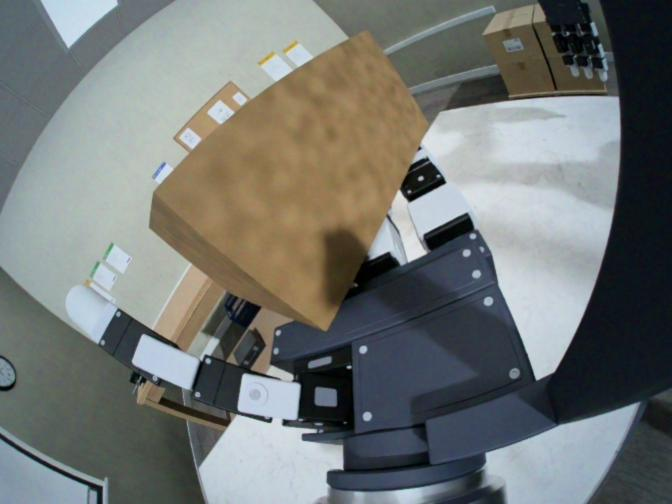

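Scene clock: 68.10 s.
left_arm: end_effector_position=(+0.4250, -0.4459, +0.3938) hand_goal=(+0.000, -0.754, -0.576, -0.696, +0.000, -0.754, -0.576, -0.696, +0.000, -0.754, -0.576, -0.696, +0.104, -0.540, -0.162, -0.106) hand_measured=(+0.006, -0.772, -0.582, -0.698, +0.004, -0.770, -0.580, -0.698, +0.004, -0.766, -0.578, -0.698, +0.092, -0.542, -0.160, -0.104) hand_current_ma=(+18, -68, -18, -8, +8, -59, -10, -4, +10, -40, -8, -7, -43, -10, +5, +6) hand_state=(goal, goal, goal, goal, goal, goal, goal, goal, goal, goal, goal, goal, goal, goal, goal, goal) hand_current_limit=0.40 hand_speed=-0.80 end_effector_quat_wxyz=(+0.641, +0.661, +0.253, +0.297) | right_arm: end_effector_position=(+0.3079, -0.2527, +0.2076) hand_goal=(+0.000, -0.754, -0.576, -0.696, +0.000, -0.754, -0.576, -0.696, +0.000, -0.754, -0.576, -0.696, -0.714, -0.678, -0.226, -0.168) hand_measured=(+0.000, -0.754, -0.576, -0.696, +0.000, -0.754, -0.576, -0.696, +0.000, -0.754, -0.576, -0.696, -0.714, -0.678, -0.224, -0.168) hand_current_ma=(+0, +2, -2, +0, +0, +2, -2, +0, +0, +2, -2, +0, -1, +2, +7, +1) hand_state=(goal, goal, goal, goal, goal, goal, goal, goal, goal, goal, goal, goal, goal, goal, goal, goal) hand_current_limit=0.40 hand_speed=-0.60 end_effector_quat_wxyz=(-0.030, +0.966, -0.257, -0.021)
Joint positions: left_arm=[2.617 -1.991 -2.213 1.061 1.324 0.07] | right_arm=[-0.818 -1.712 2.069 -1.86 -1.542 1.272]
Joint torques (N m): left_arm=[4.26 30.45 10.48 2.31 1.17 0.09] | right_arm=[2.44 -19.68 -22.39 -3.36 0.18 -0.31]
Wrist force (N): left_arm=[-0.1 0.2 0.2] | right_arm=[0.0 -0.1 -0.2]
Wrist torque (N m): left_arm=[0.02 0.01 0.00] | right_arm=[0.00 0.00 0.00]
Wrist force, peak (N): left_arm=[-0.3 0.4 0.1] | right_arm=[0.1 0.2 -0.3]
Hand target: left_arm +0.4250, -0.4459, +0.3938; +0.641, +0.661, +0.253, +0.297 | right_arm +0.3079, -0.2527, +0.2076; -0.030, +0.966, -0.257, -0.021
Off the commanded pose: left_arm 0.000 m, 0 deg | right_arm 0.000 m, 0 deg.
wait: 0.07 s; no rest

Scene clock: 68.17 s.
left_arm: end_effector_position=(+0.4250, -0.4459, +0.3938) hand_goal=(+0.000, -0.754, -0.576, -0.696, +0.000, -0.754, -0.576, -0.696, +0.000, -0.754, -0.576, -0.696, +0.104, -0.540, -0.162, -0.106) hand_measured=(+0.006, -0.772, -0.582, -0.698, +0.004, -0.770, -0.580, -0.698, +0.004, -0.766, -0.578, -0.698, +0.092, -0.542, -0.160, -0.104) hand_current_ma=(+18, -68, -18, -8, +8, -59, -10, -4, +10, -40, -8, -7, -43, -10, +5, +6) hand_state=(goal, goal, goal, goal, goal, goal, goal, goal, goal, goal, goal, goal, goal, goal, goal, goal) hand_current_limit=0.40 hand_speed=-0.80 end_effector_quat_wxyz=(+0.641, +0.661, +0.253, +0.297) | right_arm: end_effector_position=(+0.3079, -0.2527, +0.2076) hand_goal=(+0.000, -0.754, -0.576, -0.696, +0.000, -0.754, -0.576, -0.696, +0.000, -0.754, -0.576, -0.696, -0.714, -0.678, -0.226, -0.168) hand_measured=(+0.000, -0.754, -0.576, -0.696, +0.000, -0.754, -0.576, -0.696, +0.000, -0.754, -0.576, -0.696, -0.714, -0.678, -0.224, -0.168) hand_current_ma=(+0, +2, -2, +0, +0, +2, -2, +0, +0, +2, -2, +0, -1, +2, +7, +1) hand_state=(goal, goal, goal, goal, goal, goal, goal, goal, goal, goal, goal, goal, goal, goal, goal, goal) hand_current_limit=0.40 hand_speed=-0.60 end_effector_quat_wxyz=(-0.030, +0.966, -0.257, -0.021)
Joint positions: left_arm=[2.617 -1.991 -2.213 1.061 1.324 0.07] | right_arm=[-0.818 -1.712 2.069 -1.86 -1.542 1.272]
Joint torques (N m): left_arm=[3.98 31.33 10.36 2.23 1.19 -0.01] | right_arm=[2.18 -20.15 -21.92 -3.43 0.28 -0.33]
Wrist force (N): left_arm=[-0.3 0.3 0.1] | right_arm=[0.2 -0.1 0.0]
Wrist torque (N m): left_arm=[0.05 0.05 -0.04] | right_arm=[-0.01 -0.02 0.02]
Wrist force, peak (N): left_arm=[-0.1 0.5 0.0] | right_arm=[0.2 0.1 -0.4]
Hand target: left_arm +0.4250, -0.4459, +0.3938; +0.641, +0.661, +0.253, +0.297 | right_arm +0.3079, -0.2527, +0.2076; -0.030, +0.966, -0.257, -0.021
Off the commanded pose: left_arm 0.000 m, 0 deg | right_arm 0.000 m, 0 deg.
wait: 0.07 s; no rest

Scene clock: 68.23 s.
left_arm: end_effector_position=(+0.4250, -0.4459, +0.3938) hand_goal=(+0.000, -0.754, -0.576, -0.696, +0.000, -0.754, -0.576, -0.696, +0.000, -0.754, -0.576, -0.696, +0.104, -0.540, -0.162, -0.106) hand_measured=(+0.006, -0.772, -0.582, -0.698, +0.004, -0.770, -0.580, -0.698, +0.004, -0.766, -0.578, -0.698, +0.092, -0.542, -0.160, -0.104) hand_current_ma=(+18, -68, -18, -8, +8, -59, -10, -4, +10, -40, -8, -7, -43, -10, +5, +6) hand_state=(goal, goal, goal, goal, goal, goal, goal, goal, goal, goal, goal, goal, goal, goal, goal, goal) hand_current_limit=0.40 hand_speed=-0.80 end_effector_quat_wxyz=(+0.641, +0.661, +0.253, +0.297) | right_arm: end_effector_position=(+0.3079, -0.2527, +0.2076) hand_goal=(+0.000, -0.754, -0.576, -0.696, +0.000, -0.754, -0.576, -0.696, +0.000, -0.754, -0.576, -0.696, -0.714, -0.678, -0.226, -0.168) hand_measured=(+0.000, -0.754, -0.576, -0.696, +0.000, -0.754, -0.576, -0.696, +0.000, -0.754, -0.576, -0.696, -0.714, -0.678, -0.224, -0.168) hand_current_ma=(+0, +2, -2, +0, +0, +2, -2, +0, +0, +2, -2, +0, -1, +2, +7, +1) hand_state=(goal, goal, goal, goal, goal, goal, goal, goal, goal, goal, goal, goal, goal, goal, goal, goal) hand_current_limit=0.40 hand_speed=-0.60 end_effector_quat_wxyz=(-0.030, +0.966, -0.257, -0.021)
Joint positions: left_arm=[2.617 -1.991 -2.213 1.061 1.324 0.07] | right_arm=[-0.818 -1.712 2.069 -1.86 -1.542 1.272]
Joint torques (N m): left_arm=[4.42 30.91 10.67 2.29 1.27 0.06] | right_arm=[2.82 -19.43 -24.72 -3.35 -0.04 -0.29]
Wrist force (N): left_arm=[-0.1 0.2 0.2] | right_arm=[0.1 0.0 -0.4]
Wrist torque (N m): left_arm=[0.04 0.02 -0.02] | right_arm=[0.04 0.01 0.02]
Wrist force, peak (N): left_arm=[-0.3 0.2 0.2] | right_arm=[0.1 0.0 -0.4]
Hand target: left_arm +0.4250, -0.4459, +0.3938; +0.641, +0.661, +0.253, +0.297 | right_arm +0.3079, -0.2527, +0.2076; -0.030, +0.966, -0.257, -0.021
Off the commanded pose: left_arm 0.000 m, 0 deg | right_arm 0.000 m, 0 deg.
wait: 0.07 s; no rest

Scene clock: 68.30 s.
left_arm: end_effector_position=(+0.4250, -0.4459, +0.3938) hand_goal=(+0.000, -0.754, -0.576, -0.696, +0.000, -0.754, -0.576, -0.696, +0.000, -0.754, -0.576, -0.696, +0.104, -0.540, -0.162, -0.106) hand_measured=(+0.006, -0.772, -0.582, -0.698, +0.004, -0.770, -0.580, -0.698, +0.004, -0.766, -0.578, -0.698, +0.092, -0.542, -0.160, -0.104) hand_current_ma=(+18, -68, -18, -8, +8, -59, -10, -4, +10, -40, -8, -7, -43, -10, +5, +6) hand_state=(goal, goal, goal, goal, goal, goal, goal, goal, goal, goal, goal, goal, goal, goal, goal, goal) hand_current_limit=0.40 hand_speed=-0.80 end_effector_quat_wxyz=(+0.641, +0.661, +0.253, +0.297) | right_arm: end_effector_position=(+0.3079, -0.2527, +0.2076) hand_goal=(+0.000, -0.754, -0.576, -0.696, +0.000, -0.754, -0.576, -0.696, +0.000, -0.754, -0.576, -0.696, -0.714, -0.678, -0.226, -0.168) hand_measured=(+0.000, -0.754, -0.576, -0.696, +0.000, -0.754, -0.576, -0.696, +0.000, -0.754, -0.576, -0.696, -0.714, -0.678, -0.224, -0.168) hand_current_ma=(+0, +2, -2, +0, +0, +2, -2, +0, +0, +2, -2, +0, -1, +2, +7, +1) hand_state=(goal, goal, goal, goal, goal, goal, goal, goal, goal, goal, goal, goal, goal, goal, goal, goal) hand_current_limit=0.40 hand_speed=-0.60 end_effector_quat_wxyz=(-0.030, +0.966, -0.257, -0.021)
Joint positions: left_arm=[2.617 -1.991 -2.213 1.061 1.324 0.07] | right_arm=[-0.818 -1.712 2.069 -1.86 -1.542 1.272]
Joint torques (N m): left_arm=[4.1 30.59 10.13 2.21 1.11 -0.06] | right_arm=[2 -18.72 -23.95 -3.1 0.12 -0.45]
Wrist force (N): left_arm=[-0.3 0.0 0.1] | right_arm=[0.2 0.1 -0.1]
Wrist torque (N m): left_arm=[0.02 0.04 -0.03] | right_arm=[0.03 -0.02 0.03]
Wrist force, peak (N): left_arm=[-0.3 0.2 0.3] | right_arm=[0.2 0.1 -0.1]
Hand target: left_arm +0.4250, -0.4459, +0.3938; +0.641, +0.661, +0.253, +0.297 | right_arm +0.3079, -0.2527, +0.2076; -0.030, +0.966, -0.257, -0.021
Off the commanded pose: left_arm 0.000 m, 0 deg | right_arm 0.000 m, 0 deg.
wait: 0.07 s; no rest

Scene clock: 68.37 s.
left_arm: end_effector_position=(+0.4250, -0.4459, +0.3938) hand_goal=(+0.000, -0.754, -0.576, -0.696, +0.000, -0.754, -0.576, -0.696, +0.000, -0.754, -0.576, -0.696, +0.104, -0.540, -0.162, -0.106) hand_measured=(+0.006, -0.772, -0.582, -0.698, +0.004, -0.770, -0.580, -0.698, +0.004, -0.766, -0.578, -0.698, +0.092, -0.542, -0.160, -0.104) hand_current_ma=(+18, -68, -18, -8, +8, -59, -10, -4, +10, -40, -8, -7, -43, -10, +5, +6) hand_state=(goal, goal, goal, goal, goal, goal, goal, goal, goal, goal, goal, goal, goal, goal, goal, goal) hand_current_limit=0.40 hand_speed=-0.80 end_effector_quat_wxyz=(+0.641, +0.661, +0.253, +0.297) | right_arm: end_effector_position=(+0.3079, -0.2527, +0.2076) hand_goal=(+0.000, -0.754, -0.576, -0.696, +0.000, -0.754, -0.576, -0.696, +0.000, -0.754, -0.576, -0.696, -0.714, -0.678, -0.226, -0.168) hand_measured=(+0.000, -0.754, -0.576, -0.696, +0.000, -0.754, -0.576, -0.696, +0.000, -0.754, -0.576, -0.696, -0.714, -0.678, -0.224, -0.168) hand_current_ma=(+0, +2, -2, +0, +0, +2, -2, +0, +0, +2, -2, +0, -1, +2, +7, +1) hand_state=(goal, goal, goal, goal, goal, goal, goal, goal, goal, goal, goal, goal, goal, goal, goal, goal) hand_current_limit=0.40 hand_speed=-0.60 end_effector_quat_wxyz=(-0.030, +0.966, -0.257, -0.021)
Joint positions: left_arm=[2.617 -1.991 -2.213 1.061 1.324 0.07] | right_arm=[-0.818 -1.712 2.069 -1.86 -1.542 1.272]
Joint torques (N m): left_arm=[4.21 30.98 10.52 2.33 1.03 -0.01] | right_arm=[2.71 -19.07 -23.88 -3.3 0.14 -0.08]
Wrist force (N): left_arm=[-0.2 0.3 0.2] | right_arm=[0.1 0.1 -0.2]
Wrist torque (N m): left_arm=[0.06 0.03 -0.02] | right_arm=[0.03 -0.01 0.02]
Wrist force, peak (N): left_arm=[-0.2 0.3 0.2] | right_arm=[0.1 0.1 -0.2]
Hand target: left_arm +0.4250, -0.4459, +0.3938; +0.641, +0.661, +0.253, +0.297 | right_arm +0.3079, -0.2527, +0.2076; -0.030, +0.966, -0.257, -0.021
Off the commanded pose: left_arm 0.000 m, 0 deg | right_arm 0.000 m, 0 deg.
wait: 0.07 s; no rest

Scene clock: 68.43 s.
left_arm: end_effector_position=(+0.4250, -0.4459, +0.3938) hand_goal=(+0.000, -0.754, -0.576, -0.696, +0.000, -0.754, -0.576, -0.696, +0.000, -0.754, -0.576, -0.696, +0.104, -0.540, -0.162, -0.106) hand_measured=(+0.006, -0.772, -0.582, -0.698, +0.004, -0.770, -0.580, -0.698, +0.004, -0.766, -0.578, -0.698, +0.092, -0.542, -0.160, -0.104) hand_current_ma=(+18, -68, -18, -8, +8, -59, -10, -4, +10, -40, -8, -7, -43, -10, +5, +6) hand_state=(goal, goal, goal, goal, goal, goal, goal, goal, goal, goal, goal, goal, goal, goal, goal, goal) hand_current_limit=0.40 hand_speed=-0.80 end_effector_quat_wxyz=(+0.641, +0.661, +0.253, +0.297) | right_arm: end_effector_position=(+0.3079, -0.2527, +0.2076) hand_goal=(+0.000, -0.754, -0.576, -0.696, +0.000, -0.754, -0.576, -0.696, +0.000, -0.754, -0.576, -0.696, -0.714, -0.678, -0.226, -0.168) hand_measured=(+0.000, -0.754, -0.576, -0.696, +0.000, -0.754, -0.576, -0.696, +0.000, -0.754, -0.576, -0.696, -0.714, -0.678, -0.224, -0.168) hand_current_ma=(+0, +2, -2, +0, +0, +2, -2, +0, +0, +2, -2, +0, -1, +2, +7, +1) hand_state=(goal, goal, goal, goal, goal, goal, goal, goal, goal, goal, goal, goal, goal, goal, goal, goal) hand_current_limit=0.40 hand_speed=-0.60 end_effector_quat_wxyz=(-0.030, +0.966, -0.257, -0.021)
Joint positions: left_arm=[2.617 -1.991 -2.213 1.061 1.324 0.07] | right_arm=[-0.818 -1.712 2.069 -1.86 -1.542 1.272]
Joint torques (N m): left_arm=[3.68 30.83 10.03 2.3 1.09 -0.14] | right_arm=[1.84 -19.31 -21.55 -3.29 0.17 -0.35]
Wrist force (N): left_arm=[0.0 0.3 0.0] | right_arm=[0.1 0.0 -0.2]
Wrist torque (N m): left_arm=[0.07 0.00 0.00] | right_arm=[0.01 0.00 0.01]
Wrist force, peak (N): left_arm=[-0.4 0.4 0.1] | right_arm=[0.2 0.1 -0.2]
Hand target: left_arm +0.4250, -0.4459, +0.3938; +0.641, +0.661, +0.253, +0.297 | right_arm +0.3079, -0.2527, +0.2076; -0.030, +0.966, -0.257, -0.021
Off the commanded pose: left_arm 0.000 m, 0 deg | right_arm 0.000 m, 0 deg.
wait: 0.07 s; no rest

Scene clock: 68.50 s.
left_arm: end_effector_position=(+0.4250, -0.4459, +0.3938) hand_goal=(+0.000, -0.754, -0.576, -0.696, +0.000, -0.754, -0.576, -0.696, +0.000, -0.754, -0.576, -0.696, +0.104, -0.540, -0.162, -0.106) hand_measured=(+0.006, -0.772, -0.582, -0.698, +0.004, -0.770, -0.580, -0.698, +0.004, -0.766, -0.578, -0.698, +0.092, -0.542, -0.160, -0.104) hand_current_ma=(+18, -68, -18, -8, +8, -59, -10, -4, +10, -40, -8, -7, -43, -10, +5, +6) hand_state=(goal, goal, goal, goal, goal, goal, goal, goal, goal, goal, goal, goal, goal, goal, goal, goal) hand_current_limit=0.40 hand_speed=-0.80 end_effector_quat_wxyz=(+0.641, +0.661, +0.253, +0.297) | right_arm: end_effector_position=(+0.3079, -0.2527, +0.2076) hand_goal=(+0.000, -0.754, -0.576, -0.696, +0.000, -0.754, -0.576, -0.696, +0.000, -0.754, -0.576, -0.696, -0.714, -0.678, -0.226, -0.168) hand_measured=(+0.000, -0.754, -0.576, -0.696, +0.000, -0.754, -0.576, -0.696, +0.000, -0.754, -0.576, -0.696, -0.714, -0.678, -0.224, -0.168) hand_current_ma=(+0, +2, -2, +0, +0, +2, -2, +0, +0, +2, -2, +0, -1, +2, +7, +1) hand_state=(goal, goal, goal, goal, goal, goal, goal, goal, goal, goal, goal, goal, goal, goal, goal, goal) hand_current_limit=0.40 hand_speed=-0.60 end_effector_quat_wxyz=(-0.030, +0.966, -0.257, -0.021)
Joint positions: left_arm=[2.617 -1.991 -2.213 1.061 1.324 0.07] | right_arm=[-0.818 -1.712 2.069 -1.86 -1.542 1.272]
Joint torques (N m): left_arm=[4.07 31.19 10.51 2.24 1.1 -0.04] | right_arm=[0.48 -20.57 -23.35 -3.3 0.06 -0.34]
Wrist force (N): left_arm=[-0.2 0.2 0.0] | right_arm=[0.2 0.2 -0.1]
Wrist torque (N m): left_arm=[0.05 0.02 -0.02] | right_arm=[0.04 -0.02 0.03]
Wrist force, peak (N): left_arm=[-0.2 0.2 0.0] | right_arm=[0.2 0.2 -0.1]
Hand target: left_arm +0.4250, -0.4459, +0.3938; +0.641, +0.661, +0.253, +0.297 | right_arm +0.3079, -0.2527, +0.2076; -0.030, +0.966, -0.257, -0.021
Off the commanded pose: left_arm 0.000 m, 0 deg | right_arm 0.000 m, 0 deg.
wait: 0.07 s; no rest

Scene clock: 68.57 s.
left_arm: end_effector_position=(+0.4250, -0.4459, +0.3938) hand_goal=(+0.000, -0.754, -0.576, -0.696, +0.000, -0.754, -0.576, -0.696, +0.000, -0.754, -0.576, -0.696, +0.104, -0.540, -0.162, -0.106) hand_measured=(+0.006, -0.772, -0.582, -0.698, +0.004, -0.770, -0.580, -0.698, +0.004, -0.766, -0.578, -0.698, +0.092, -0.542, -0.160, -0.104) hand_current_ma=(+18, -68, -18, -8, +8, -59, -10, -4, +10, -40, -8, -7, -43, -10, +5, +6) hand_state=(goal, goal, goal, goal, goal, goal, goal, goal, goal, goal, goal, goal, goal, goal, goal, goal) hand_current_limit=0.40 hand_speed=-0.80 end_effector_quat_wxyz=(+0.641, +0.661, +0.253, +0.297) | right_arm: end_effector_position=(+0.3079, -0.2527, +0.2076) hand_goal=(+0.000, -0.754, -0.576, -0.696, +0.000, -0.754, -0.576, -0.696, +0.000, -0.754, -0.576, -0.696, -0.714, -0.678, -0.226, -0.168) hand_measured=(+0.000, -0.754, -0.576, -0.696, +0.000, -0.754, -0.576, -0.696, +0.000, -0.754, -0.576, -0.696, -0.714, -0.678, -0.224, -0.168) hand_current_ma=(+0, +2, -2, +0, +0, +2, -2, +0, +0, +2, -2, +0, -1, +2, +7, +1) hand_state=(goal, goal, goal, goal, goal, goal, goal, goal, goal, goal, goal, goal, goal, goal, goal, goal) hand_current_limit=0.40 hand_speed=-0.60 end_effector_quat_wxyz=(-0.030, +0.966, -0.257, -0.021)
Joint positions: left_arm=[2.617 -1.991 -2.213 1.061 1.324 0.07] | right_arm=[-0.818 -1.712 2.069 -1.86 -1.542 1.272]
Joint torques (N m): left_arm=[4.03 31.06 9.23 2.26 1.14 0.02] | right_arm=[0.76 -19.3 -23.12 -3.51 0.25 -0.15]
Wrist force (N): left_arm=[0.1 0.3 0.1] | right_arm=[0.3 0.0 0.0]
Wrist torque (N m): left_arm=[0.06 0.00 -0.01] | right_arm=[0.00 -0.03 0.03]
Wrist force, peak (N): left_arm=[0.1 0.3 0.1] | right_arm=[0.1 -0.2 -0.4]
Hand target: left_arm +0.4250, -0.4459, +0.3938; +0.641, +0.661, +0.253, +0.297 | right_arm +0.3079, -0.2527, +0.2076; -0.030, +0.966, -0.257, -0.021
Off the commanded pose: left_arm 0.000 m, 0 deg | right_arm 0.000 m, 0 deg.
wait: 0.07 s; no rest

Scene clock: 68.63 s.
left_arm: end_effector_position=(+0.4250, -0.4459, +0.3938) hand_goal=(+0.000, -0.754, -0.576, -0.696, +0.000, -0.754, -0.576, -0.696, +0.000, -0.754, -0.576, -0.696, +0.104, -0.540, -0.162, -0.106) hand_measured=(+0.006, -0.772, -0.582, -0.698, +0.004, -0.770, -0.580, -0.698, +0.004, -0.766, -0.578, -0.698, +0.092, -0.542, -0.160, -0.104) hand_current_ma=(+18, -68, -18, -8, +8, -59, -10, -4, +10, -40, -8, -7, -43, -10, +5, +6) hand_state=(goal, goal, goal, goal, goal, goal, goal, goal, goal, goal, goal, goal, goal, goal, goal, goal) hand_current_limit=0.40 hand_speed=-0.80 end_effector_quat_wxyz=(+0.641, +0.661, +0.253, +0.297) | right_arm: end_effector_position=(+0.3079, -0.2527, +0.2076) hand_goal=(+0.000, -0.754, -0.576, -0.696, +0.000, -0.754, -0.576, -0.696, +0.000, -0.754, -0.576, -0.696, -0.714, -0.678, -0.226, -0.168) hand_measured=(+0.000, -0.754, -0.576, -0.696, +0.000, -0.754, -0.576, -0.696, +0.000, -0.754, -0.576, -0.696, -0.714, -0.678, -0.224, -0.168) hand_current_ma=(+0, +2, -2, +0, +0, +2, -2, +0, +0, +2, -2, +0, -1, +2, +7, +1) hand_state=(goal, goal, goal, goal, goal, goal, goal, goal, goal, goal, goal, goal, goal, goal, goal, goal) hand_current_limit=0.40 hand_speed=-0.60 end_effector_quat_wxyz=(-0.030, +0.966, -0.257, -0.021)
Joint positions: left_arm=[2.617 -1.991 -2.213 1.061 1.324 0.07] | right_arm=[-0.818 -1.712 2.069 -1.86 -1.542 1.272]
Joint torques (N m): left_arm=[4.69 30.64 10.42 2.36 1.23 -0.01] | right_arm=[1.28 -19.26 -22.46 -3.5 0.1 -0.11]
Wrist force (N): left_arm=[-0.2 0.2 0.2] | right_arm=[0.1 0.0 -0.3]
Wrist torque (N m): left_arm=[0.03 0.04 -0.03] | right_arm=[0.02 -0.01 0.02]
Wrist force, peak (N): left_arm=[-0.2 0.2 0.2] | right_arm=[0.2 0.2 -0.4]
Hand target: left_arm +0.4250, -0.4459, +0.3938; +0.641, +0.661, +0.253, +0.297 | right_arm +0.3079, -0.2527, +0.2076; -0.030, +0.966, -0.257, -0.021
Off the commanded pose: left_arm 0.000 m, 0 deg | right_arm 0.000 m, 0 deg.
wait: 0.07 s; no rest

Scene clock: 68.70 s.
left_arm: end_effector_position=(+0.4250, -0.4459, +0.3938) hand_goal=(+0.000, -0.754, -0.576, -0.696, +0.000, -0.754, -0.576, -0.696, +0.000, -0.754, -0.576, -0.696, +0.104, -0.540, -0.162, -0.106) hand_measured=(+0.006, -0.772, -0.582, -0.698, +0.004, -0.770, -0.580, -0.698, +0.004, -0.766, -0.578, -0.698, +0.092, -0.542, -0.160, -0.104) hand_current_ma=(+18, -68, -18, -8, +8, -59, -10, -4, +10, -40, -8, -7, -43, -10, +5, +6) hand_state=(goal, goal, goal, goal, goal, goal, goal, goal, goal, goal, goal, goal, goal, goal, goal, goal) hand_current_limit=0.40 hand_speed=-0.80 end_effector_quat_wxyz=(+0.641, +0.661, +0.253, +0.297) | right_arm: end_effector_position=(+0.3079, -0.2527, +0.2076) hand_goal=(+0.000, -0.754, -0.576, -0.696, +0.000, -0.754, -0.576, -0.696, +0.000, -0.754, -0.576, -0.696, -0.714, -0.678, -0.226, -0.168) hand_measured=(+0.000, -0.754, -0.576, -0.696, +0.000, -0.754, -0.576, -0.696, +0.000, -0.754, -0.576, -0.696, -0.714, -0.678, -0.224, -0.168) hand_current_ma=(+0, +2, -2, +0, +0, +2, -2, +0, +0, +2, -2, +0, -1, +2, +7, +1) hand_state=(goal, goal, goal, goal, goal, goal, goal, goal, goal, goal, goal, goal, goal, goal, goal, goal) hand_current_limit=0.40 hand_speed=-0.60 end_effector_quat_wxyz=(-0.030, +0.966, -0.257, -0.021)
Joint positions: left_arm=[2.617 -1.991 -2.213 1.061 1.324 0.07] | right_arm=[-0.818 -1.712 2.069 -1.86 -1.542 1.272]
Joint torques (N m): left_arm=[3.85 30.19 10.67 2.43 1.1 -0.01] | right_arm=[1.09 -19.11 -24.17 -3.47 0.29 -0.42]
Wrist force (N): left_arm=[-0.3 0.3 0.2] | right_arm=[0.2 -0.1 -0.1]
Wrist torque (N m): left_arm=[0.04 0.05 -0.03] | right_arm=[0.00 -0.02 0.02]
Wrist force, peak (N): left_arm=[-0.3 0.3 0.4] | right_arm=[0.3 0.0 -0.3]
Hand target: left_arm +0.4250, -0.4459, +0.3938; +0.641, +0.661, +0.253, +0.297 | right_arm +0.3079, -0.2527, +0.2076; -0.030, +0.966, -0.257, -0.021
Off the commanded pose: left_arm 0.000 m, 0 deg | right_arm 0.000 m, 0 deg.
wait: 0.07 s; no rest

Scene clock: 68.77 s.
left_arm: end_effector_position=(+0.4250, -0.4459, +0.3938) hand_goal=(+0.000, -0.754, -0.576, -0.696, +0.000, -0.754, -0.576, -0.696, +0.000, -0.754, -0.576, -0.696, +0.104, -0.540, -0.162, -0.106) hand_measured=(+0.006, -0.772, -0.582, -0.698, +0.004, -0.770, -0.580, -0.698, +0.004, -0.766, -0.578, -0.698, +0.092, -0.542, -0.160, -0.104) hand_current_ma=(+18, -68, -18, -8, +8, -59, -10, -4, +10, -40, -8, -7, -43, -10, +5, +6) hand_state=(goal, goal, goal, goal, goal, goal, goal, goal, goal, goal, goal, goal, goal, goal, goal, goal) hand_current_limit=0.40 hand_speed=-0.80 end_effector_quat_wxyz=(+0.641, +0.661, +0.253, +0.297) | right_arm: end_effector_position=(+0.3079, -0.2527, +0.2076) hand_goal=(+0.000, -0.754, -0.576, -0.696, +0.000, -0.754, -0.576, -0.696, +0.000, -0.754, -0.576, -0.696, -0.714, -0.678, -0.226, -0.168) hand_measured=(+0.000, -0.754, -0.576, -0.696, +0.000, -0.754, -0.576, -0.696, +0.000, -0.754, -0.576, -0.696, -0.714, -0.678, -0.224, -0.168) hand_current_ma=(+0, +2, -2, +0, +0, +2, -2, +0, +0, +2, -2, +0, -1, +2, +7, +1) hand_state=(goal, goal, goal, goal, goal, goal, goal, goal, goal, goal, goal, goal, goal, goal, goal, goal) hand_current_limit=0.40 hand_speed=-0.60 end_effector_quat_wxyz=(-0.030, +0.966, -0.257, -0.021)
Joint positions: left_arm=[2.617 -1.991 -2.213 1.061 1.324 0.07] | right_arm=[-0.818 -1.712 2.069 -1.86 -1.542 1.272]
Joint torques (N m): left_arm=[4.46 30.11 10.61 2.36 1.14 0.06] | right_arm=[1.15 -18.94 -23.4 -3.4 0.23 -0.49]
Wrist force (N): left_arm=[0.1 0.2 -0.1] | right_arm=[0.2 0.0 -0.3]
Wrist torque (N m): left_arm=[0.07 -0.02 0.00] | right_arm=[0.03 -0.02 0.02]
Wrist force, peak (N): left_arm=[-0.4 0.2 -0.1] | right_arm=[0.2 0.0 -0.3]
Hand target: left_arm +0.4250, -0.4459, +0.3938; +0.641, +0.661, +0.253, +0.297 | right_arm +0.3079, -0.2527, +0.2076; -0.030, +0.966, -0.257, -0.021
Off the commanded pose: left_arm 0.000 m, 0 deg | right_arm 0.000 m, 0 deg.
wait: 0.07 s; no rest

Scene clock: 68.83 s.
left_arm: end_effector_position=(+0.4250, -0.4459, +0.3938) hand_goal=(+0.000, -0.754, -0.576, -0.696, +0.000, -0.754, -0.576, -0.696, +0.000, -0.754, -0.576, -0.696, +0.104, -0.540, -0.162, -0.106) hand_measured=(+0.006, -0.772, -0.582, -0.698, +0.004, -0.770, -0.580, -0.698, +0.004, -0.766, -0.578, -0.698, +0.092, -0.542, -0.160, -0.104) hand_current_ma=(+18, -68, -18, -8, +8, -59, -10, -4, +10, -40, -8, -7, -43, -10, +5, +6) hand_state=(goal, goal, goal, goal, goal, goal, goal, goal, goal, goal, goal, goal, goal, goal, goal, goal) hand_current_limit=0.40 hand_speed=-0.80 end_effector_quat_wxyz=(+0.641, +0.661, +0.253, +0.297) | right_arm: end_effector_position=(+0.3079, -0.2527, +0.2076) hand_goal=(+0.000, -0.754, -0.576, -0.696, +0.000, -0.754, -0.576, -0.696, +0.000, -0.754, -0.576, -0.696, -0.714, -0.678, -0.226, -0.168) hand_measured=(+0.000, -0.754, -0.576, -0.696, +0.000, -0.754, -0.576, -0.696, +0.000, -0.754, -0.576, -0.696, -0.714, -0.678, -0.224, -0.168) hand_current_ma=(+0, +2, -2, +0, +0, +2, -2, +0, +0, +2, -2, +0, -1, +2, +7, +1) hand_state=(goal, goal, goal, goal, goal, goal, goal, goal, goal, goal, goal, goal, goal, goal, goal, goal) hand_current_limit=0.40 hand_speed=-0.60 end_effector_quat_wxyz=(-0.030, +0.966, -0.257, -0.021)
Joint positions: left_arm=[2.617 -1.991 -2.213 1.061 1.324 0.07] | right_arm=[-0.818 -1.712 2.069 -1.86 -1.542 1.272]
Joint torques (N m): left_arm=[4.27 31.54 10.3 2.29 1.07 -0.13] | right_arm=[2.25 -19.23 -22.4 -3.21 0.28 -0.33]
Wrist force (N): left_arm=[-0.1 0.2 0.2] | right_arm=[0.0 0.0 0.0]
Wrist torque (N m): left_arm=[0.03 0.02 -0.02] | right_arm=[0.00 0.01 0.00]
Wrist force, peak (N): left_arm=[-0.1 0.2 0.2] | right_arm=[0.0 0.1 -0.1]
Hand target: left_arm +0.4250, -0.4459, +0.3938; +0.641, +0.661, +0.253, +0.297 | right_arm +0.3079, -0.2527, +0.2076; -0.030, +0.966, -0.257, -0.021
Off the commanded pose: left_arm 0.000 m, 0 deg | right_arm 0.000 m, 0 deg.
wait: 0.07 s; no rest

Scene clock: 68.90 s.
left_arm: end_effector_position=(+0.4250, -0.4459, +0.3938) hand_goal=(+0.000, -0.754, -0.576, -0.696, +0.000, -0.754, -0.576, -0.696, +0.000, -0.754, -0.576, -0.696, +0.104, -0.540, -0.162, -0.106) hand_measured=(+0.006, -0.772, -0.582, -0.698, +0.004, -0.770, -0.580, -0.698, +0.004, -0.766, -0.578, -0.698, +0.092, -0.542, -0.160, -0.104) hand_current_ma=(+18, -68, -18, -8, +8, -59, -10, -4, +10, -40, -8, -7, -43, -10, +5, +6) hand_state=(goal, goal, goal, goal, goal, goal, goal, goal, goal, goal, goal, goal, goal, goal, goal, goal) hand_current_limit=0.40 hand_speed=-0.80 end_effector_quat_wxyz=(+0.641, +0.661, +0.253, +0.297) | right_arm: end_effector_position=(+0.3079, -0.2527, +0.2076) hand_goal=(+0.000, -0.754, -0.576, -0.696, +0.000, -0.754, -0.576, -0.696, +0.000, -0.754, -0.576, -0.696, -0.714, -0.678, -0.226, -0.168) hand_measured=(+0.000, -0.754, -0.576, -0.696, +0.000, -0.754, -0.576, -0.696, +0.000, -0.754, -0.576, -0.696, -0.714, -0.678, -0.224, -0.168) hand_current_ma=(+0, +2, -2, +0, +0, +2, -2, +0, +0, +2, -2, +0, -1, +2, +7, +1) hand_state=(goal, goal, goal, goal, goal, goal, goal, goal, goal, goal, goal, goal, goal, goal, goal, goal) hand_current_limit=0.40 hand_speed=-0.60 end_effector_quat_wxyz=(-0.030, +0.966, -0.257, -0.021)
Joint positions: left_arm=[2.617 -1.991 -2.213 1.061 1.324 0.07] | right_arm=[-0.818 -1.712 2.069 -1.86 -1.542 1.272]
Joint torques (N m): left_arm=[4.22 31 10.71 2.25 1.1 -0.04] | right_arm=[2.43 -19.51 -23.65 -3.57 -0.02 -0.37]
Wrist force (N): left_arm=[0.0 0.2 0.1] | right_arm=[0.1 0.1 -0.1]
Wrist torque (N m): left_arm=[0.04 0.01 -0.01] | right_arm=[0.02 -0.01 0.02]
Wrist force, peak (N): left_arm=[0.0 0.2 0.1] | right_arm=[0.1 0.1 -0.1]
Hand target: left_arm +0.4250, -0.4459, +0.3938; +0.641, +0.661, +0.253, +0.297 | right_arm +0.3079, -0.2527, +0.2076; -0.030, +0.966, -0.257, -0.021
Off the commanded pose: left_arm 0.000 m, 0 deg | right_arm 0.000 m, 0 deg.
wait: 0.07 s; no rest

Scene clock: 68.97 s.
left_arm: end_effector_position=(+0.4250, -0.4459, +0.3938) hand_goal=(+0.000, -0.754, -0.576, -0.696, +0.000, -0.754, -0.576, -0.696, +0.000, -0.754, -0.576, -0.696, +0.104, -0.540, -0.162, -0.106) hand_measured=(+0.006, -0.772, -0.582, -0.698, +0.004, -0.770, -0.580, -0.698, +0.004, -0.766, -0.578, -0.698, +0.092, -0.542, -0.160, -0.104) hand_current_ma=(+18, -68, -18, -8, +8, -59, -10, -4, +10, -40, -8, -7, -43, -10, +5, +6) hand_state=(goal, goal, goal, goal, goal, goal, goal, goal, goal, goal, goal, goal, goal, goal, goal, goal) hand_current_limit=0.40 hand_speed=-0.80 end_effector_quat_wxyz=(+0.641, +0.661, +0.253, +0.297) | right_arm: end_effector_position=(+0.3079, -0.2527, +0.2076) hand_goal=(+0.000, -0.754, -0.576, -0.696, +0.000, -0.754, -0.576, -0.696, +0.000, -0.754, -0.576, -0.696, -0.714, -0.678, -0.226, -0.168) hand_measured=(+0.000, -0.754, -0.576, -0.696, +0.000, -0.754, -0.576, -0.696, +0.000, -0.754, -0.576, -0.696, -0.714, -0.678, -0.224, -0.168) hand_current_ma=(+0, +2, -2, +0, +0, +2, -2, +0, +0, +2, -2, +0, -1, +2, +7, +1) hand_state=(goal, goal, goal, goal, goal, goal, goal, goal, goal, goal, goal, goal, goal, goal, goal, goal) hand_current_limit=0.40 hand_speed=-0.60 end_effector_quat_wxyz=(-0.030, +0.966, -0.257, -0.021)
Joint positions: left_arm=[2.617 -1.991 -2.213 1.061 1.324 0.07] | right_arm=[-0.818 -1.712 2.069 -1.86 -1.542 1.272]
Joint torques (N m): left_arm=[4.05 30.58 11.01 2.38 1.1 -0.04] | right_arm=[0.79 -19.99 -23.15 -3.46 0.22 -0.2]
Wrist force (N): left_arm=[-0.1 0.2 0.1] | right_arm=[0.0 0.0 0.0]
Wrist torque (N m): left_arm=[0.04 0.02 -0.01] | right_arm=[0.00 0.00 0.01]
Wrist force, peak (N): left_arm=[-0.1 0.2 0.1] | right_arm=[0.0 0.2 -0.3]
Hand target: left_arm +0.4250, -0.4459, +0.3938; +0.641, +0.661, +0.253, +0.297 | right_arm +0.3079, -0.2527, +0.2076; -0.030, +0.966, -0.257, -0.021
Off the commanded pose: left_arm 0.000 m, 0 deg | right_arm 0.000 m, 0 deg.
wait: 0.07 s; no rest

Call:
execute_actions(
  actions=[],
)

Call:
zoom_image(
  camera="cam_left_wrist",
  region=[60, 0, 500, 370],
)

Call:
zoom_image(
  camera="cam_high",
  region=[370, 90, 550, 230],
)

Scene clock: 72.57 s.
left_arm: end_effector_position=(+0.4250, -0.4459, +0.3938) hand_goal=(+0.000, -0.754, -0.576, -0.696, +0.000, -0.754, -0.576, -0.696, +0.000, -0.754, -0.576, -0.696, +0.104, -0.540, -0.162, -0.106) hand_measured=(+0.006, -0.772, -0.582, -0.698, +0.004, -0.770, -0.580, -0.698, +0.004, -0.766, -0.578, -0.698, +0.092, -0.542, -0.160, -0.104) hand_current_ma=(+18, -68, -18, -8, +8, -59, -10, -4, +10, -40, -8, -7, -43, -10, +5, +6) hand_state=(goal, goal, goal, goal, goal, goal, goal, goal, goal, goal, goal, goal, goal, goal, goal, goal) hand_current_limit=0.40 hand_speed=-0.80 end_effector_quat_wxyz=(+0.641, +0.661, +0.253, +0.297) | right_arm: end_effector_position=(+0.3079, -0.2527, +0.2076) hand_goal=(+0.000, -0.754, -0.576, -0.696, +0.000, -0.754, -0.576, -0.696, +0.000, -0.754, -0.576, -0.696, -0.714, -0.678, -0.226, -0.168) hand_measured=(+0.000, -0.754, -0.576, -0.696, +0.000, -0.754, -0.576, -0.696, +0.000, -0.754, -0.576, -0.696, -0.714, -0.678, -0.224, -0.168) hand_current_ma=(+0, +2, -2, +0, +0, +2, -2, +0, +0, +2, -2, +0, -1, +2, +7, +1) hand_state=(goal, goal, goal, goal, goal, goal, goal, goal, goal, goal, goal, goal, goal, goal, goal, goal) hand_current_limit=0.40 hand_speed=-0.60 end_effector_quat_wxyz=(-0.030, +0.966, -0.257, -0.021)
Joint positions: left_arm=[2.617 -1.991 -2.213 1.061 1.324 0.07] | right_arm=[-0.818 -1.712 2.069 -1.86 -1.542 1.272]
Joint velocities: within noise
Joint torques (N m): left_arm=[4.72 30.89 10.31 2.31 1.02 -0.26] | right_arm=[1.52 -17.52 -23.93 -3.38 -0.02 -0.18]
Wrist force (N): left_arm=[-0.1 0.1 0.0] | right_arm=[0.2 0.0 -0.2]
Wrist torque (N m): left_arm=[0.03 0.01 -0.02] | right_arm=[0.02 -0.01 0.02]
Wrist force, peak (N): left_arm=[-0.4 0.5 0.1] | right_arm=[0.4 0.2 -0.3]
Hand target: left_arm +0.4250, -0.4459, +0.3938; +0.641, +0.661, +0.253, +0.297 | right_arm +0.3079, -0.2527, +0.2076; -0.030, +0.966, -0.257, -0.021
Off the commanded pose: left_arm 0.000 m, 0 deg | right_arm 0.000 m, 0 deg.
camera_calibration:
cam_left_wrist: T_world_to_cam=[[-0.533848, -0.55198, -0.640566, 0.196946], [-0.182584, 0.814922, -0.550059, 0.61787], [0.825633, -0.176691, -0.535827, -0.0868407], [0, 0, 0, 1]] pos_world=[0.289651, -0.41015, 0.41949]
cam_right_wrist: T_world_to_cam=[[-0.981357, -0.191692, 0.0138711, 0.286236], [-0.10782, 0.608849, 0.785924, -0.0223765], [-0.159101, 0.769777, -0.618167, 0.496025], [0, 0, 0, 1]] pos_world=[0.357405, -0.313336, 0.320242]

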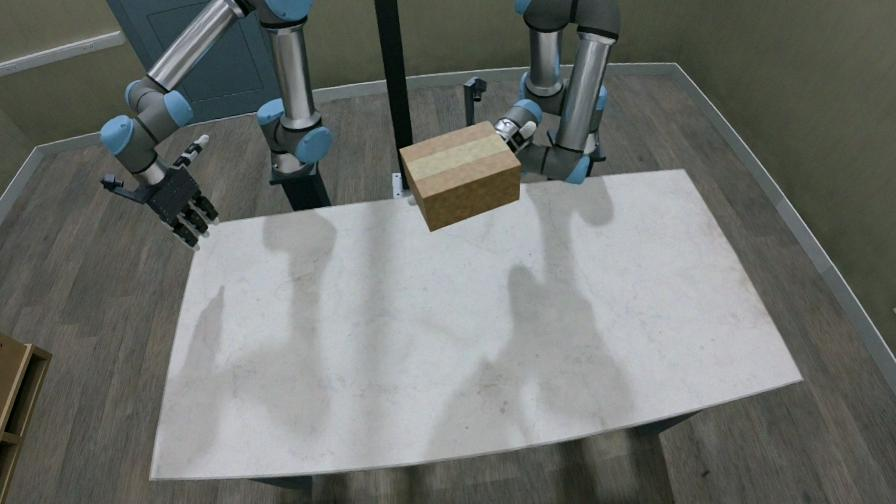

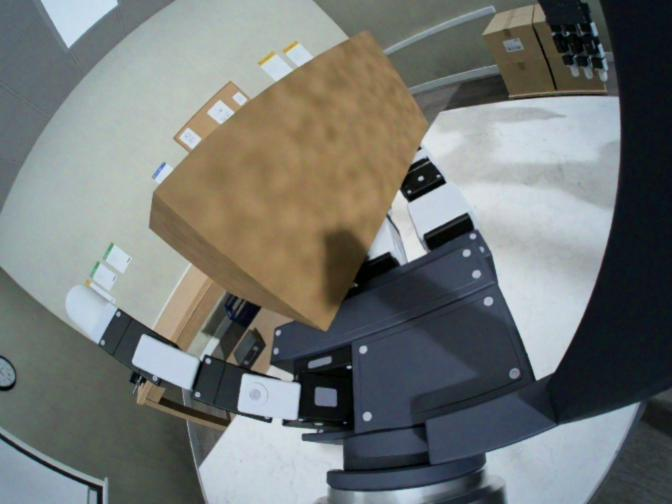

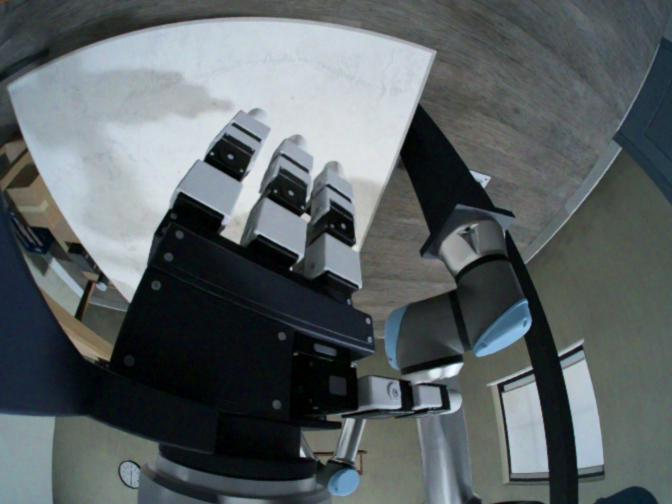

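Scaled by 1.145 from the camera's 672x504 image, which has a finer 960x720 frame.

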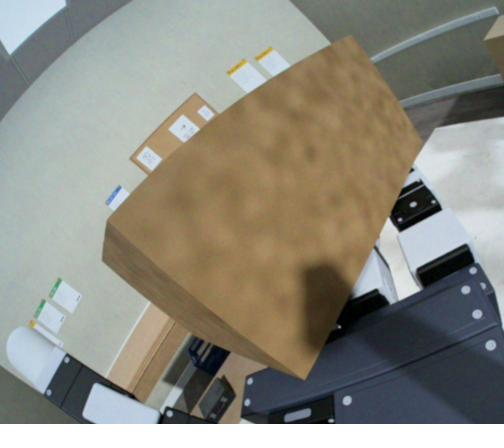

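Scaled by 2.800 from the camera's 896x504 image, which has a finer 1280x720 frame.

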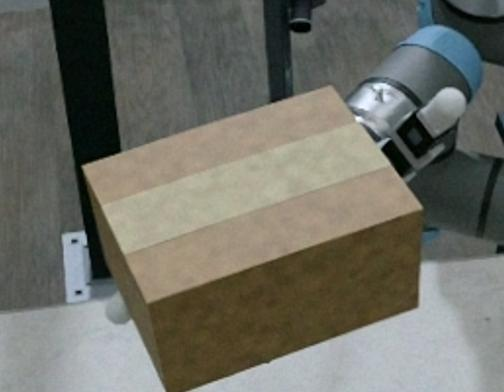

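Call:
execute_actions(
  actions=[
    [[0,0,0,0,0,0,0,-0.754,-0.576,-0.696,0,-0.754,-0.576,-0.696,0,-0.754,-0.576,-0.696,-0.87,-0.678,-0.162,-0.106,0.4,-0.55,0,0,0,0,0,0,0,-0.754,-0.576,-0.696,0,-0.754,-0.576,-0.696,0,-0.754,-0.576,-0.696,-0.714,-0.678,-0.226,-0.168,0.4,-0.6]],
    [[0,0,0,0,0,0,0,-0.754,-0.576,-0.696,0,-0.754,-0.576,-0.696,0,-0.754,-0.576,-0.696,-0.87,-0.678,-0.162,-0.106,0.4,-0.55,0,0,0,0,0,0,0,-0.754,-0.576,-0.696,0,-0.754,-0.576,-0.696,0,-0.754,-0.576,-0.696,-0.714,-0.678,-0.226,-0.168,0.4,-0.6]],
    [[0,0,0,0,0,0,0,-0.754,-0.576,-0.696,0,-0.754,-0.576,-0.696,0,-0.754,-0.576,-0.696,-0.87,-0.678,0.36,0.2,0.4,-0.6,0,0,0,0,0,0,0,-0.754,-0.576,-0.696,0,-0.754,-0.576,-0.696,0,-0.754,-0.576,-0.696,-0.714,-0.678,-0.226,-0.168,0.4,-0.6]],
  ],
  cameras=["cam_left_wrist"],
)

Scene clock: 75.00 s.
left_arm: end_effector_position=(+0.4250, -0.4459, +0.3938) hand_goal=(+0.000, -0.754, -0.576, -0.696, +0.000, -0.754, -0.576, -0.696, +0.000, -0.754, -0.576, -0.696, -0.870, -0.678, +0.360, +0.200) hand_measured=(+0.006, -0.772, -0.582, -0.698, +0.004, -0.770, -0.580, -0.698, +0.004, -0.766, -0.578, -0.698, -0.878, -0.680, +0.356, +0.198) hand_current_ma=(+18, -68, -18, -8, +8, -59, -10, -4, +10, -40, -8, -7, -23, -5, -12, -7) hand_state=(goal, goal, goal, goal, goal, goal, goal, goal, goal, goal, goal, goal, goal, goal, goal, goal) hand_current_limit=0.40 hand_speed=-0.60 end_effector_quat_wxyz=(+0.641, +0.661, +0.253, +0.297) | right_arm: end_effector_position=(+0.3079, -0.2527, +0.2076) hand_goal=(+0.000, -0.754, -0.576, -0.696, +0.000, -0.754, -0.576, -0.696, +0.000, -0.754, -0.576, -0.696, -0.714, -0.678, -0.226, -0.168) hand_measured=(+0.000, -0.754, -0.576, -0.696, +0.000, -0.754, -0.576, -0.696, +0.000, -0.754, -0.576, -0.696, -0.714, -0.678, -0.224, -0.168) hand_current_ma=(+0, +2, -2, +0, +0, +2, -2, +0, +0, +2, -2, +0, -1, +2, +7, +1) hand_state=(goal, goal, goal, goal, goal, goal, goal, goal, goal, goal, goal, goal, goal, goal, goal, goal) hand_current_limit=0.40 hand_speed=-0.60 end_effector_quat_wxyz=(-0.030, +0.966, -0.257, -0.021)
Joint positions: left_arm=[2.617 -1.991 -2.213 1.061 1.324 0.07] | right_arm=[-0.818 -1.712 2.069 -1.86 -1.542 1.272]
Joint torques (N m): left_arm=[4.28 30.47 11.04 2.19 1.09 -0.48] | right_arm=[1.53 -19.81 -23.86 -3.47 0.17 -0.14]
Wrist force (N): left_arm=[0.0 0.3 0.0] | right_arm=[0.1 0.2 0.0]
Wrist torque (N m): left_arm=[0.09 0.00 -0.02] | right_arm=[0.03 -0.01 0.02]
Wrist force, peak (N): left_arm=[-0.3 0.7 0.3] | right_arm=[0.4 0.1 -0.1]
Hand target: left_arm +0.4250, -0.4459, +0.3938; +0.641, +0.661, +0.253, +0.297 | right_arm +0.3079, -0.2527, +0.2076; -0.030, +0.966, -0.257, -0.021
Off the commanded pose: left_arm 0.000 m, 0 deg | right_arm 0.000 m, 0 deg.
camera_calibration:
cam_left_wrist: T_world_to_cam=[[-0.533848, -0.55198, -0.640566, 0.196946], [-0.182584, 0.814922, -0.550059, 0.61787], [0.825633, -0.176691, -0.535827, -0.0868407], [0, 0, 0, 1]] pos_world=[0.289651, -0.41015, 0.41949]
Images, in order (width x height): cam_left_wrist 672x504.

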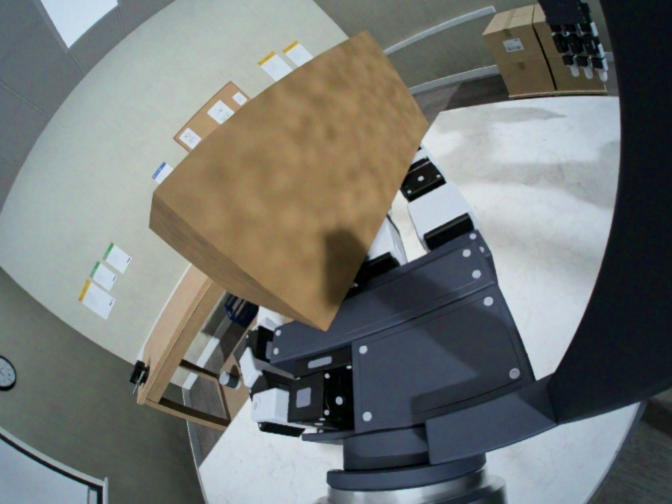

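Now raise the thumb under the box while lowering the fingers, then drag +X.

Call:
execute_actions(
  actions=[
    [[0,0,0,0,0,0,0,-0.78,-0.722,-0.696,0,-0.78,-0.722,-0.696,0,-0.78,-0.722,-0.696,-0.60,-0.678,0.36,0.2,0.4,-0.8,0,0,0,0,0,0,0,-0.754,-0.576,-0.696,0,-0.754,-0.576,-0.696,0,-0.754,-0.576,-0.696,-0.714,-0.678,-0.226,-0.168,0.4,-0.6]],
  ],
  cameras=["cam_left_wrist"],
)

Scene clock: 75.93 s.
left_arm: end_effector_position=(+0.4250, -0.4459, +0.3938) hand_goal=(+0.000, -0.780, -0.722, -0.696, +0.000, -0.780, -0.722, -0.696, +0.000, -0.780, -0.722, -0.696, -0.600, -0.678, +0.360, +0.200) hand_measured=(+0.004, -0.796, -0.722, -0.698, +0.002, -0.796, -0.724, -0.698, +0.004, -0.794, -0.724, -0.698, -0.626, -0.686, +0.358, +0.198) hand_current_ma=(+9, -63, +0, -8, +7, -56, -3, -4, +9, -47, -6, -7, -98, -32, -3, -5) hand_state=(goal, goal, goal, goal, goal, goal, goal, goal, goal, goal, goal, goal, blocked, goal, goal, goal) hand_current_limit=0.40 hand_speed=-0.80 end_effector_quat_wxyz=(+0.641, +0.661, +0.253, +0.297) | right_arm: end_effector_position=(+0.3079, -0.2527, +0.2076) hand_goal=(+0.000, -0.754, -0.576, -0.696, +0.000, -0.754, -0.576, -0.696, +0.000, -0.754, -0.576, -0.696, -0.714, -0.678, -0.226, -0.168) hand_measured=(+0.000, -0.754, -0.576, -0.696, +0.000, -0.754, -0.576, -0.696, +0.000, -0.754, -0.576, -0.696, -0.714, -0.678, -0.224, -0.168) hand_current_ma=(+0, +2, -2, +0, +0, +2, -2, +0, +0, +2, -2, +0, -1, +2, +7, +1) hand_state=(goal, goal, goal, goal, goal, goal, goal, goal, goal, goal, goal, goal, goal, goal, goal, goal) hand_current_limit=0.40 hand_speed=-0.60 end_effector_quat_wxyz=(-0.030, +0.966, -0.257, -0.021)
Joint positions: left_arm=[2.617 -1.991 -2.213 1.061 1.324 0.07] | right_arm=[-0.818 -1.712 2.069 -1.86 -1.542 1.272]
Joint torques (N m): left_arm=[4.13 31.79 10.87 2.02 0.83 -0.4] | right_arm=[2.83 -20.28 -22.72 -3.28 0.28 -0.19]
Wrist force (N): left_arm=[-0.2 0.2 0.0] | right_arm=[0.0 0.0 0.0]
Wrist torque (N m): left_arm=[0.10 0.03 -0.03] | right_arm=[0.00 0.00 0.01]
Wrist force, peak (N): left_arm=[-0.3 1.0 0.1] | right_arm=[0.2 0.0 -0.4]
Hand target: left_arm +0.4250, -0.4459, +0.3938; +0.641, +0.661, +0.253, +0.297 | right_arm +0.3079, -0.2527, +0.2076; -0.030, +0.966, -0.257, -0.021
Off the commanded pose: left_arm 0.000 m, 0 deg | right_arm 0.000 m, 0 deg.
camera_calibration:
cam_left_wrist: T_world_to_cam=[[-0.533848, -0.55198, -0.640566, 0.196946], [-0.182584, 0.814922, -0.550059, 0.61787], [0.825633, -0.176691, -0.535827, -0.0868407], [0, 0, 0, 1]] pos_world=[0.289651, -0.41015, 0.41949]
Images, in order (width x height): cam_left_wrist 672x504.

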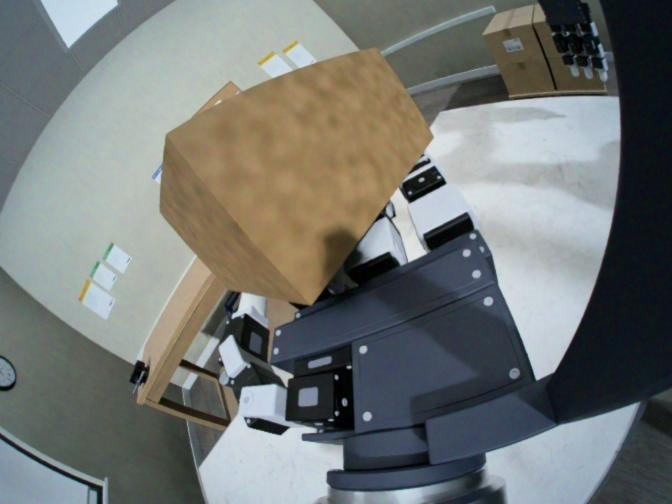

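Call:
execute_actions(
  actions=[
    [[0,0,0,0,0,0,0.47,-0.78,-0.722,-0.696,0.47,-0.78,-0.722,-0.696,0.47,-0.78,-0.722,-0.696,-0.60,-0.678,0.36,0.54,0.4,-0.86,0,0,0,0,0,0,0,-0.754,-0.576,-0.696,0,-0.754,-0.576,-0.696,0,-0.754,-0.576,-0.696,-0.714,-0.678,-0.226,-0.168,0.4,-0.6]],
    [[0,0,0,0,0,0,0.47,-0.78,-0.722,-0.696,0.47,-0.78,-0.722,-0.696,0.47,-0.78,-0.722,-0.696,-0.60,-0.678,0.36,0.54,0.4,-0.86,0,0,0,0,0,0,0,-0.754,-0.576,-0.696,0,-0.754,-0.576,-0.696,0,-0.754,-0.576,-0.696,-0.714,-0.678,-0.226,-0.168,0.4,-0.6]],
  ],
  cameras=["cam_left_wrist", "cam_high"],
)

Scene clock: 77.43 s.
left_arm: end_effector_position=(+0.4250, -0.4459, +0.3938) hand_goal=(+0.470, -0.780, -0.722, -0.696, +0.470, -0.780, -0.722, -0.696, +0.470, -0.780, -0.722, -0.696, -0.600, -0.678, +0.360, +0.540) hand_measured=(+0.468, -0.796, -0.722, -0.698, +0.468, -0.796, -0.724, -0.698, +0.466, -0.794, -0.724, -0.698, -0.616, -0.686, +0.358, +0.538) hand_current_ma=(-6, -63, +0, -8, -6, -56, -3, -4, -7, -47, -6, -7, -53, -32, -3, -10) hand_state=(goal, goal, goal, goal, goal, goal, goal, goal, goal, goal, goal, goal, goal, goal, goal, goal) hand_current_limit=0.40 hand_speed=-0.86 end_effector_quat_wxyz=(+0.641, +0.661, +0.253, +0.297) | right_arm: end_effector_position=(+0.3079, -0.2527, +0.2076) hand_goal=(+0.000, -0.754, -0.576, -0.696, +0.000, -0.754, -0.576, -0.696, +0.000, -0.754, -0.576, -0.696, -0.714, -0.678, -0.226, -0.168) hand_measured=(+0.000, -0.754, -0.576, -0.696, +0.000, -0.754, -0.576, -0.696, +0.000, -0.754, -0.576, -0.696, -0.714, -0.678, -0.224, -0.168) hand_current_ma=(+0, +2, -2, +0, +0, +2, -2, +0, +0, +2, -2, +0, -1, +2, +7, +1) hand_state=(goal, goal, goal, goal, goal, goal, goal, goal, goal, goal, goal, goal, goal, goal, goal, goal) hand_current_limit=0.40 hand_speed=-0.60 end_effector_quat_wxyz=(-0.030, +0.966, -0.257, -0.021)
Joint positions: left_arm=[2.617 -1.991 -2.213 1.061 1.324 0.07] | right_arm=[-0.818 -1.712 2.069 -1.86 -1.542 1.272]
Joint torques (N m): left_arm=[4.62 30.94 10.83 2.11 1.09 -0.54] | right_arm=[0.54 -21.33 -22.13 -3.44 0.32 -0.36]
Wrist force (N): left_arm=[-0.3 0.0 0.2] | right_arm=[0.2 0.1 -0.3]
Wrist torque (N m): left_arm=[0.06 0.03 0.04] | right_arm=[0.04 -0.02 0.03]
Wrist force, peak (N): left_arm=[-0.5 0.3 0.0] | right_arm=[0.4 0.1 -0.1]
Hand target: left_arm +0.4250, -0.4459, +0.3938; +0.641, +0.661, +0.253, +0.297 | right_arm +0.3079, -0.2527, +0.2076; -0.030, +0.966, -0.257, -0.021
Off the commanded pose: left_arm 0.000 m, 0 deg | right_arm 0.000 m, 0 deg.
camera_calibration:
cam_left_wrist: T_world_to_cam=[[-0.533848, -0.55198, -0.640566, 0.196946], [-0.182584, 0.814922, -0.550059, 0.61787], [0.825633, -0.176691, -0.535827, -0.0868407], [0, 0, 0, 1]] pos_world=[0.289651, -0.41015, 0.41949]
Images, in order (width x height): cam_high 896x504, cam_left_wrist 672x504.

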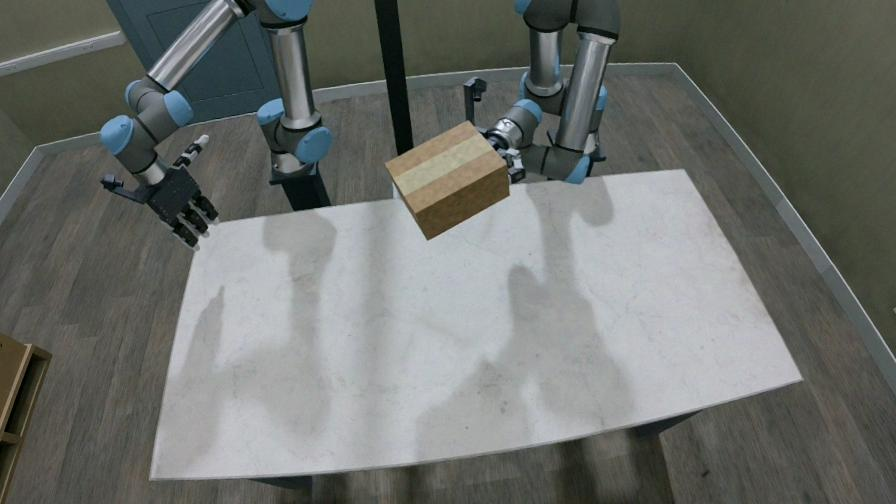

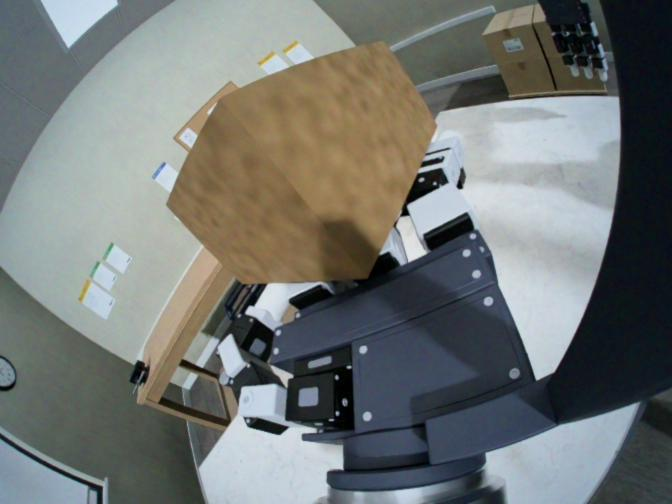

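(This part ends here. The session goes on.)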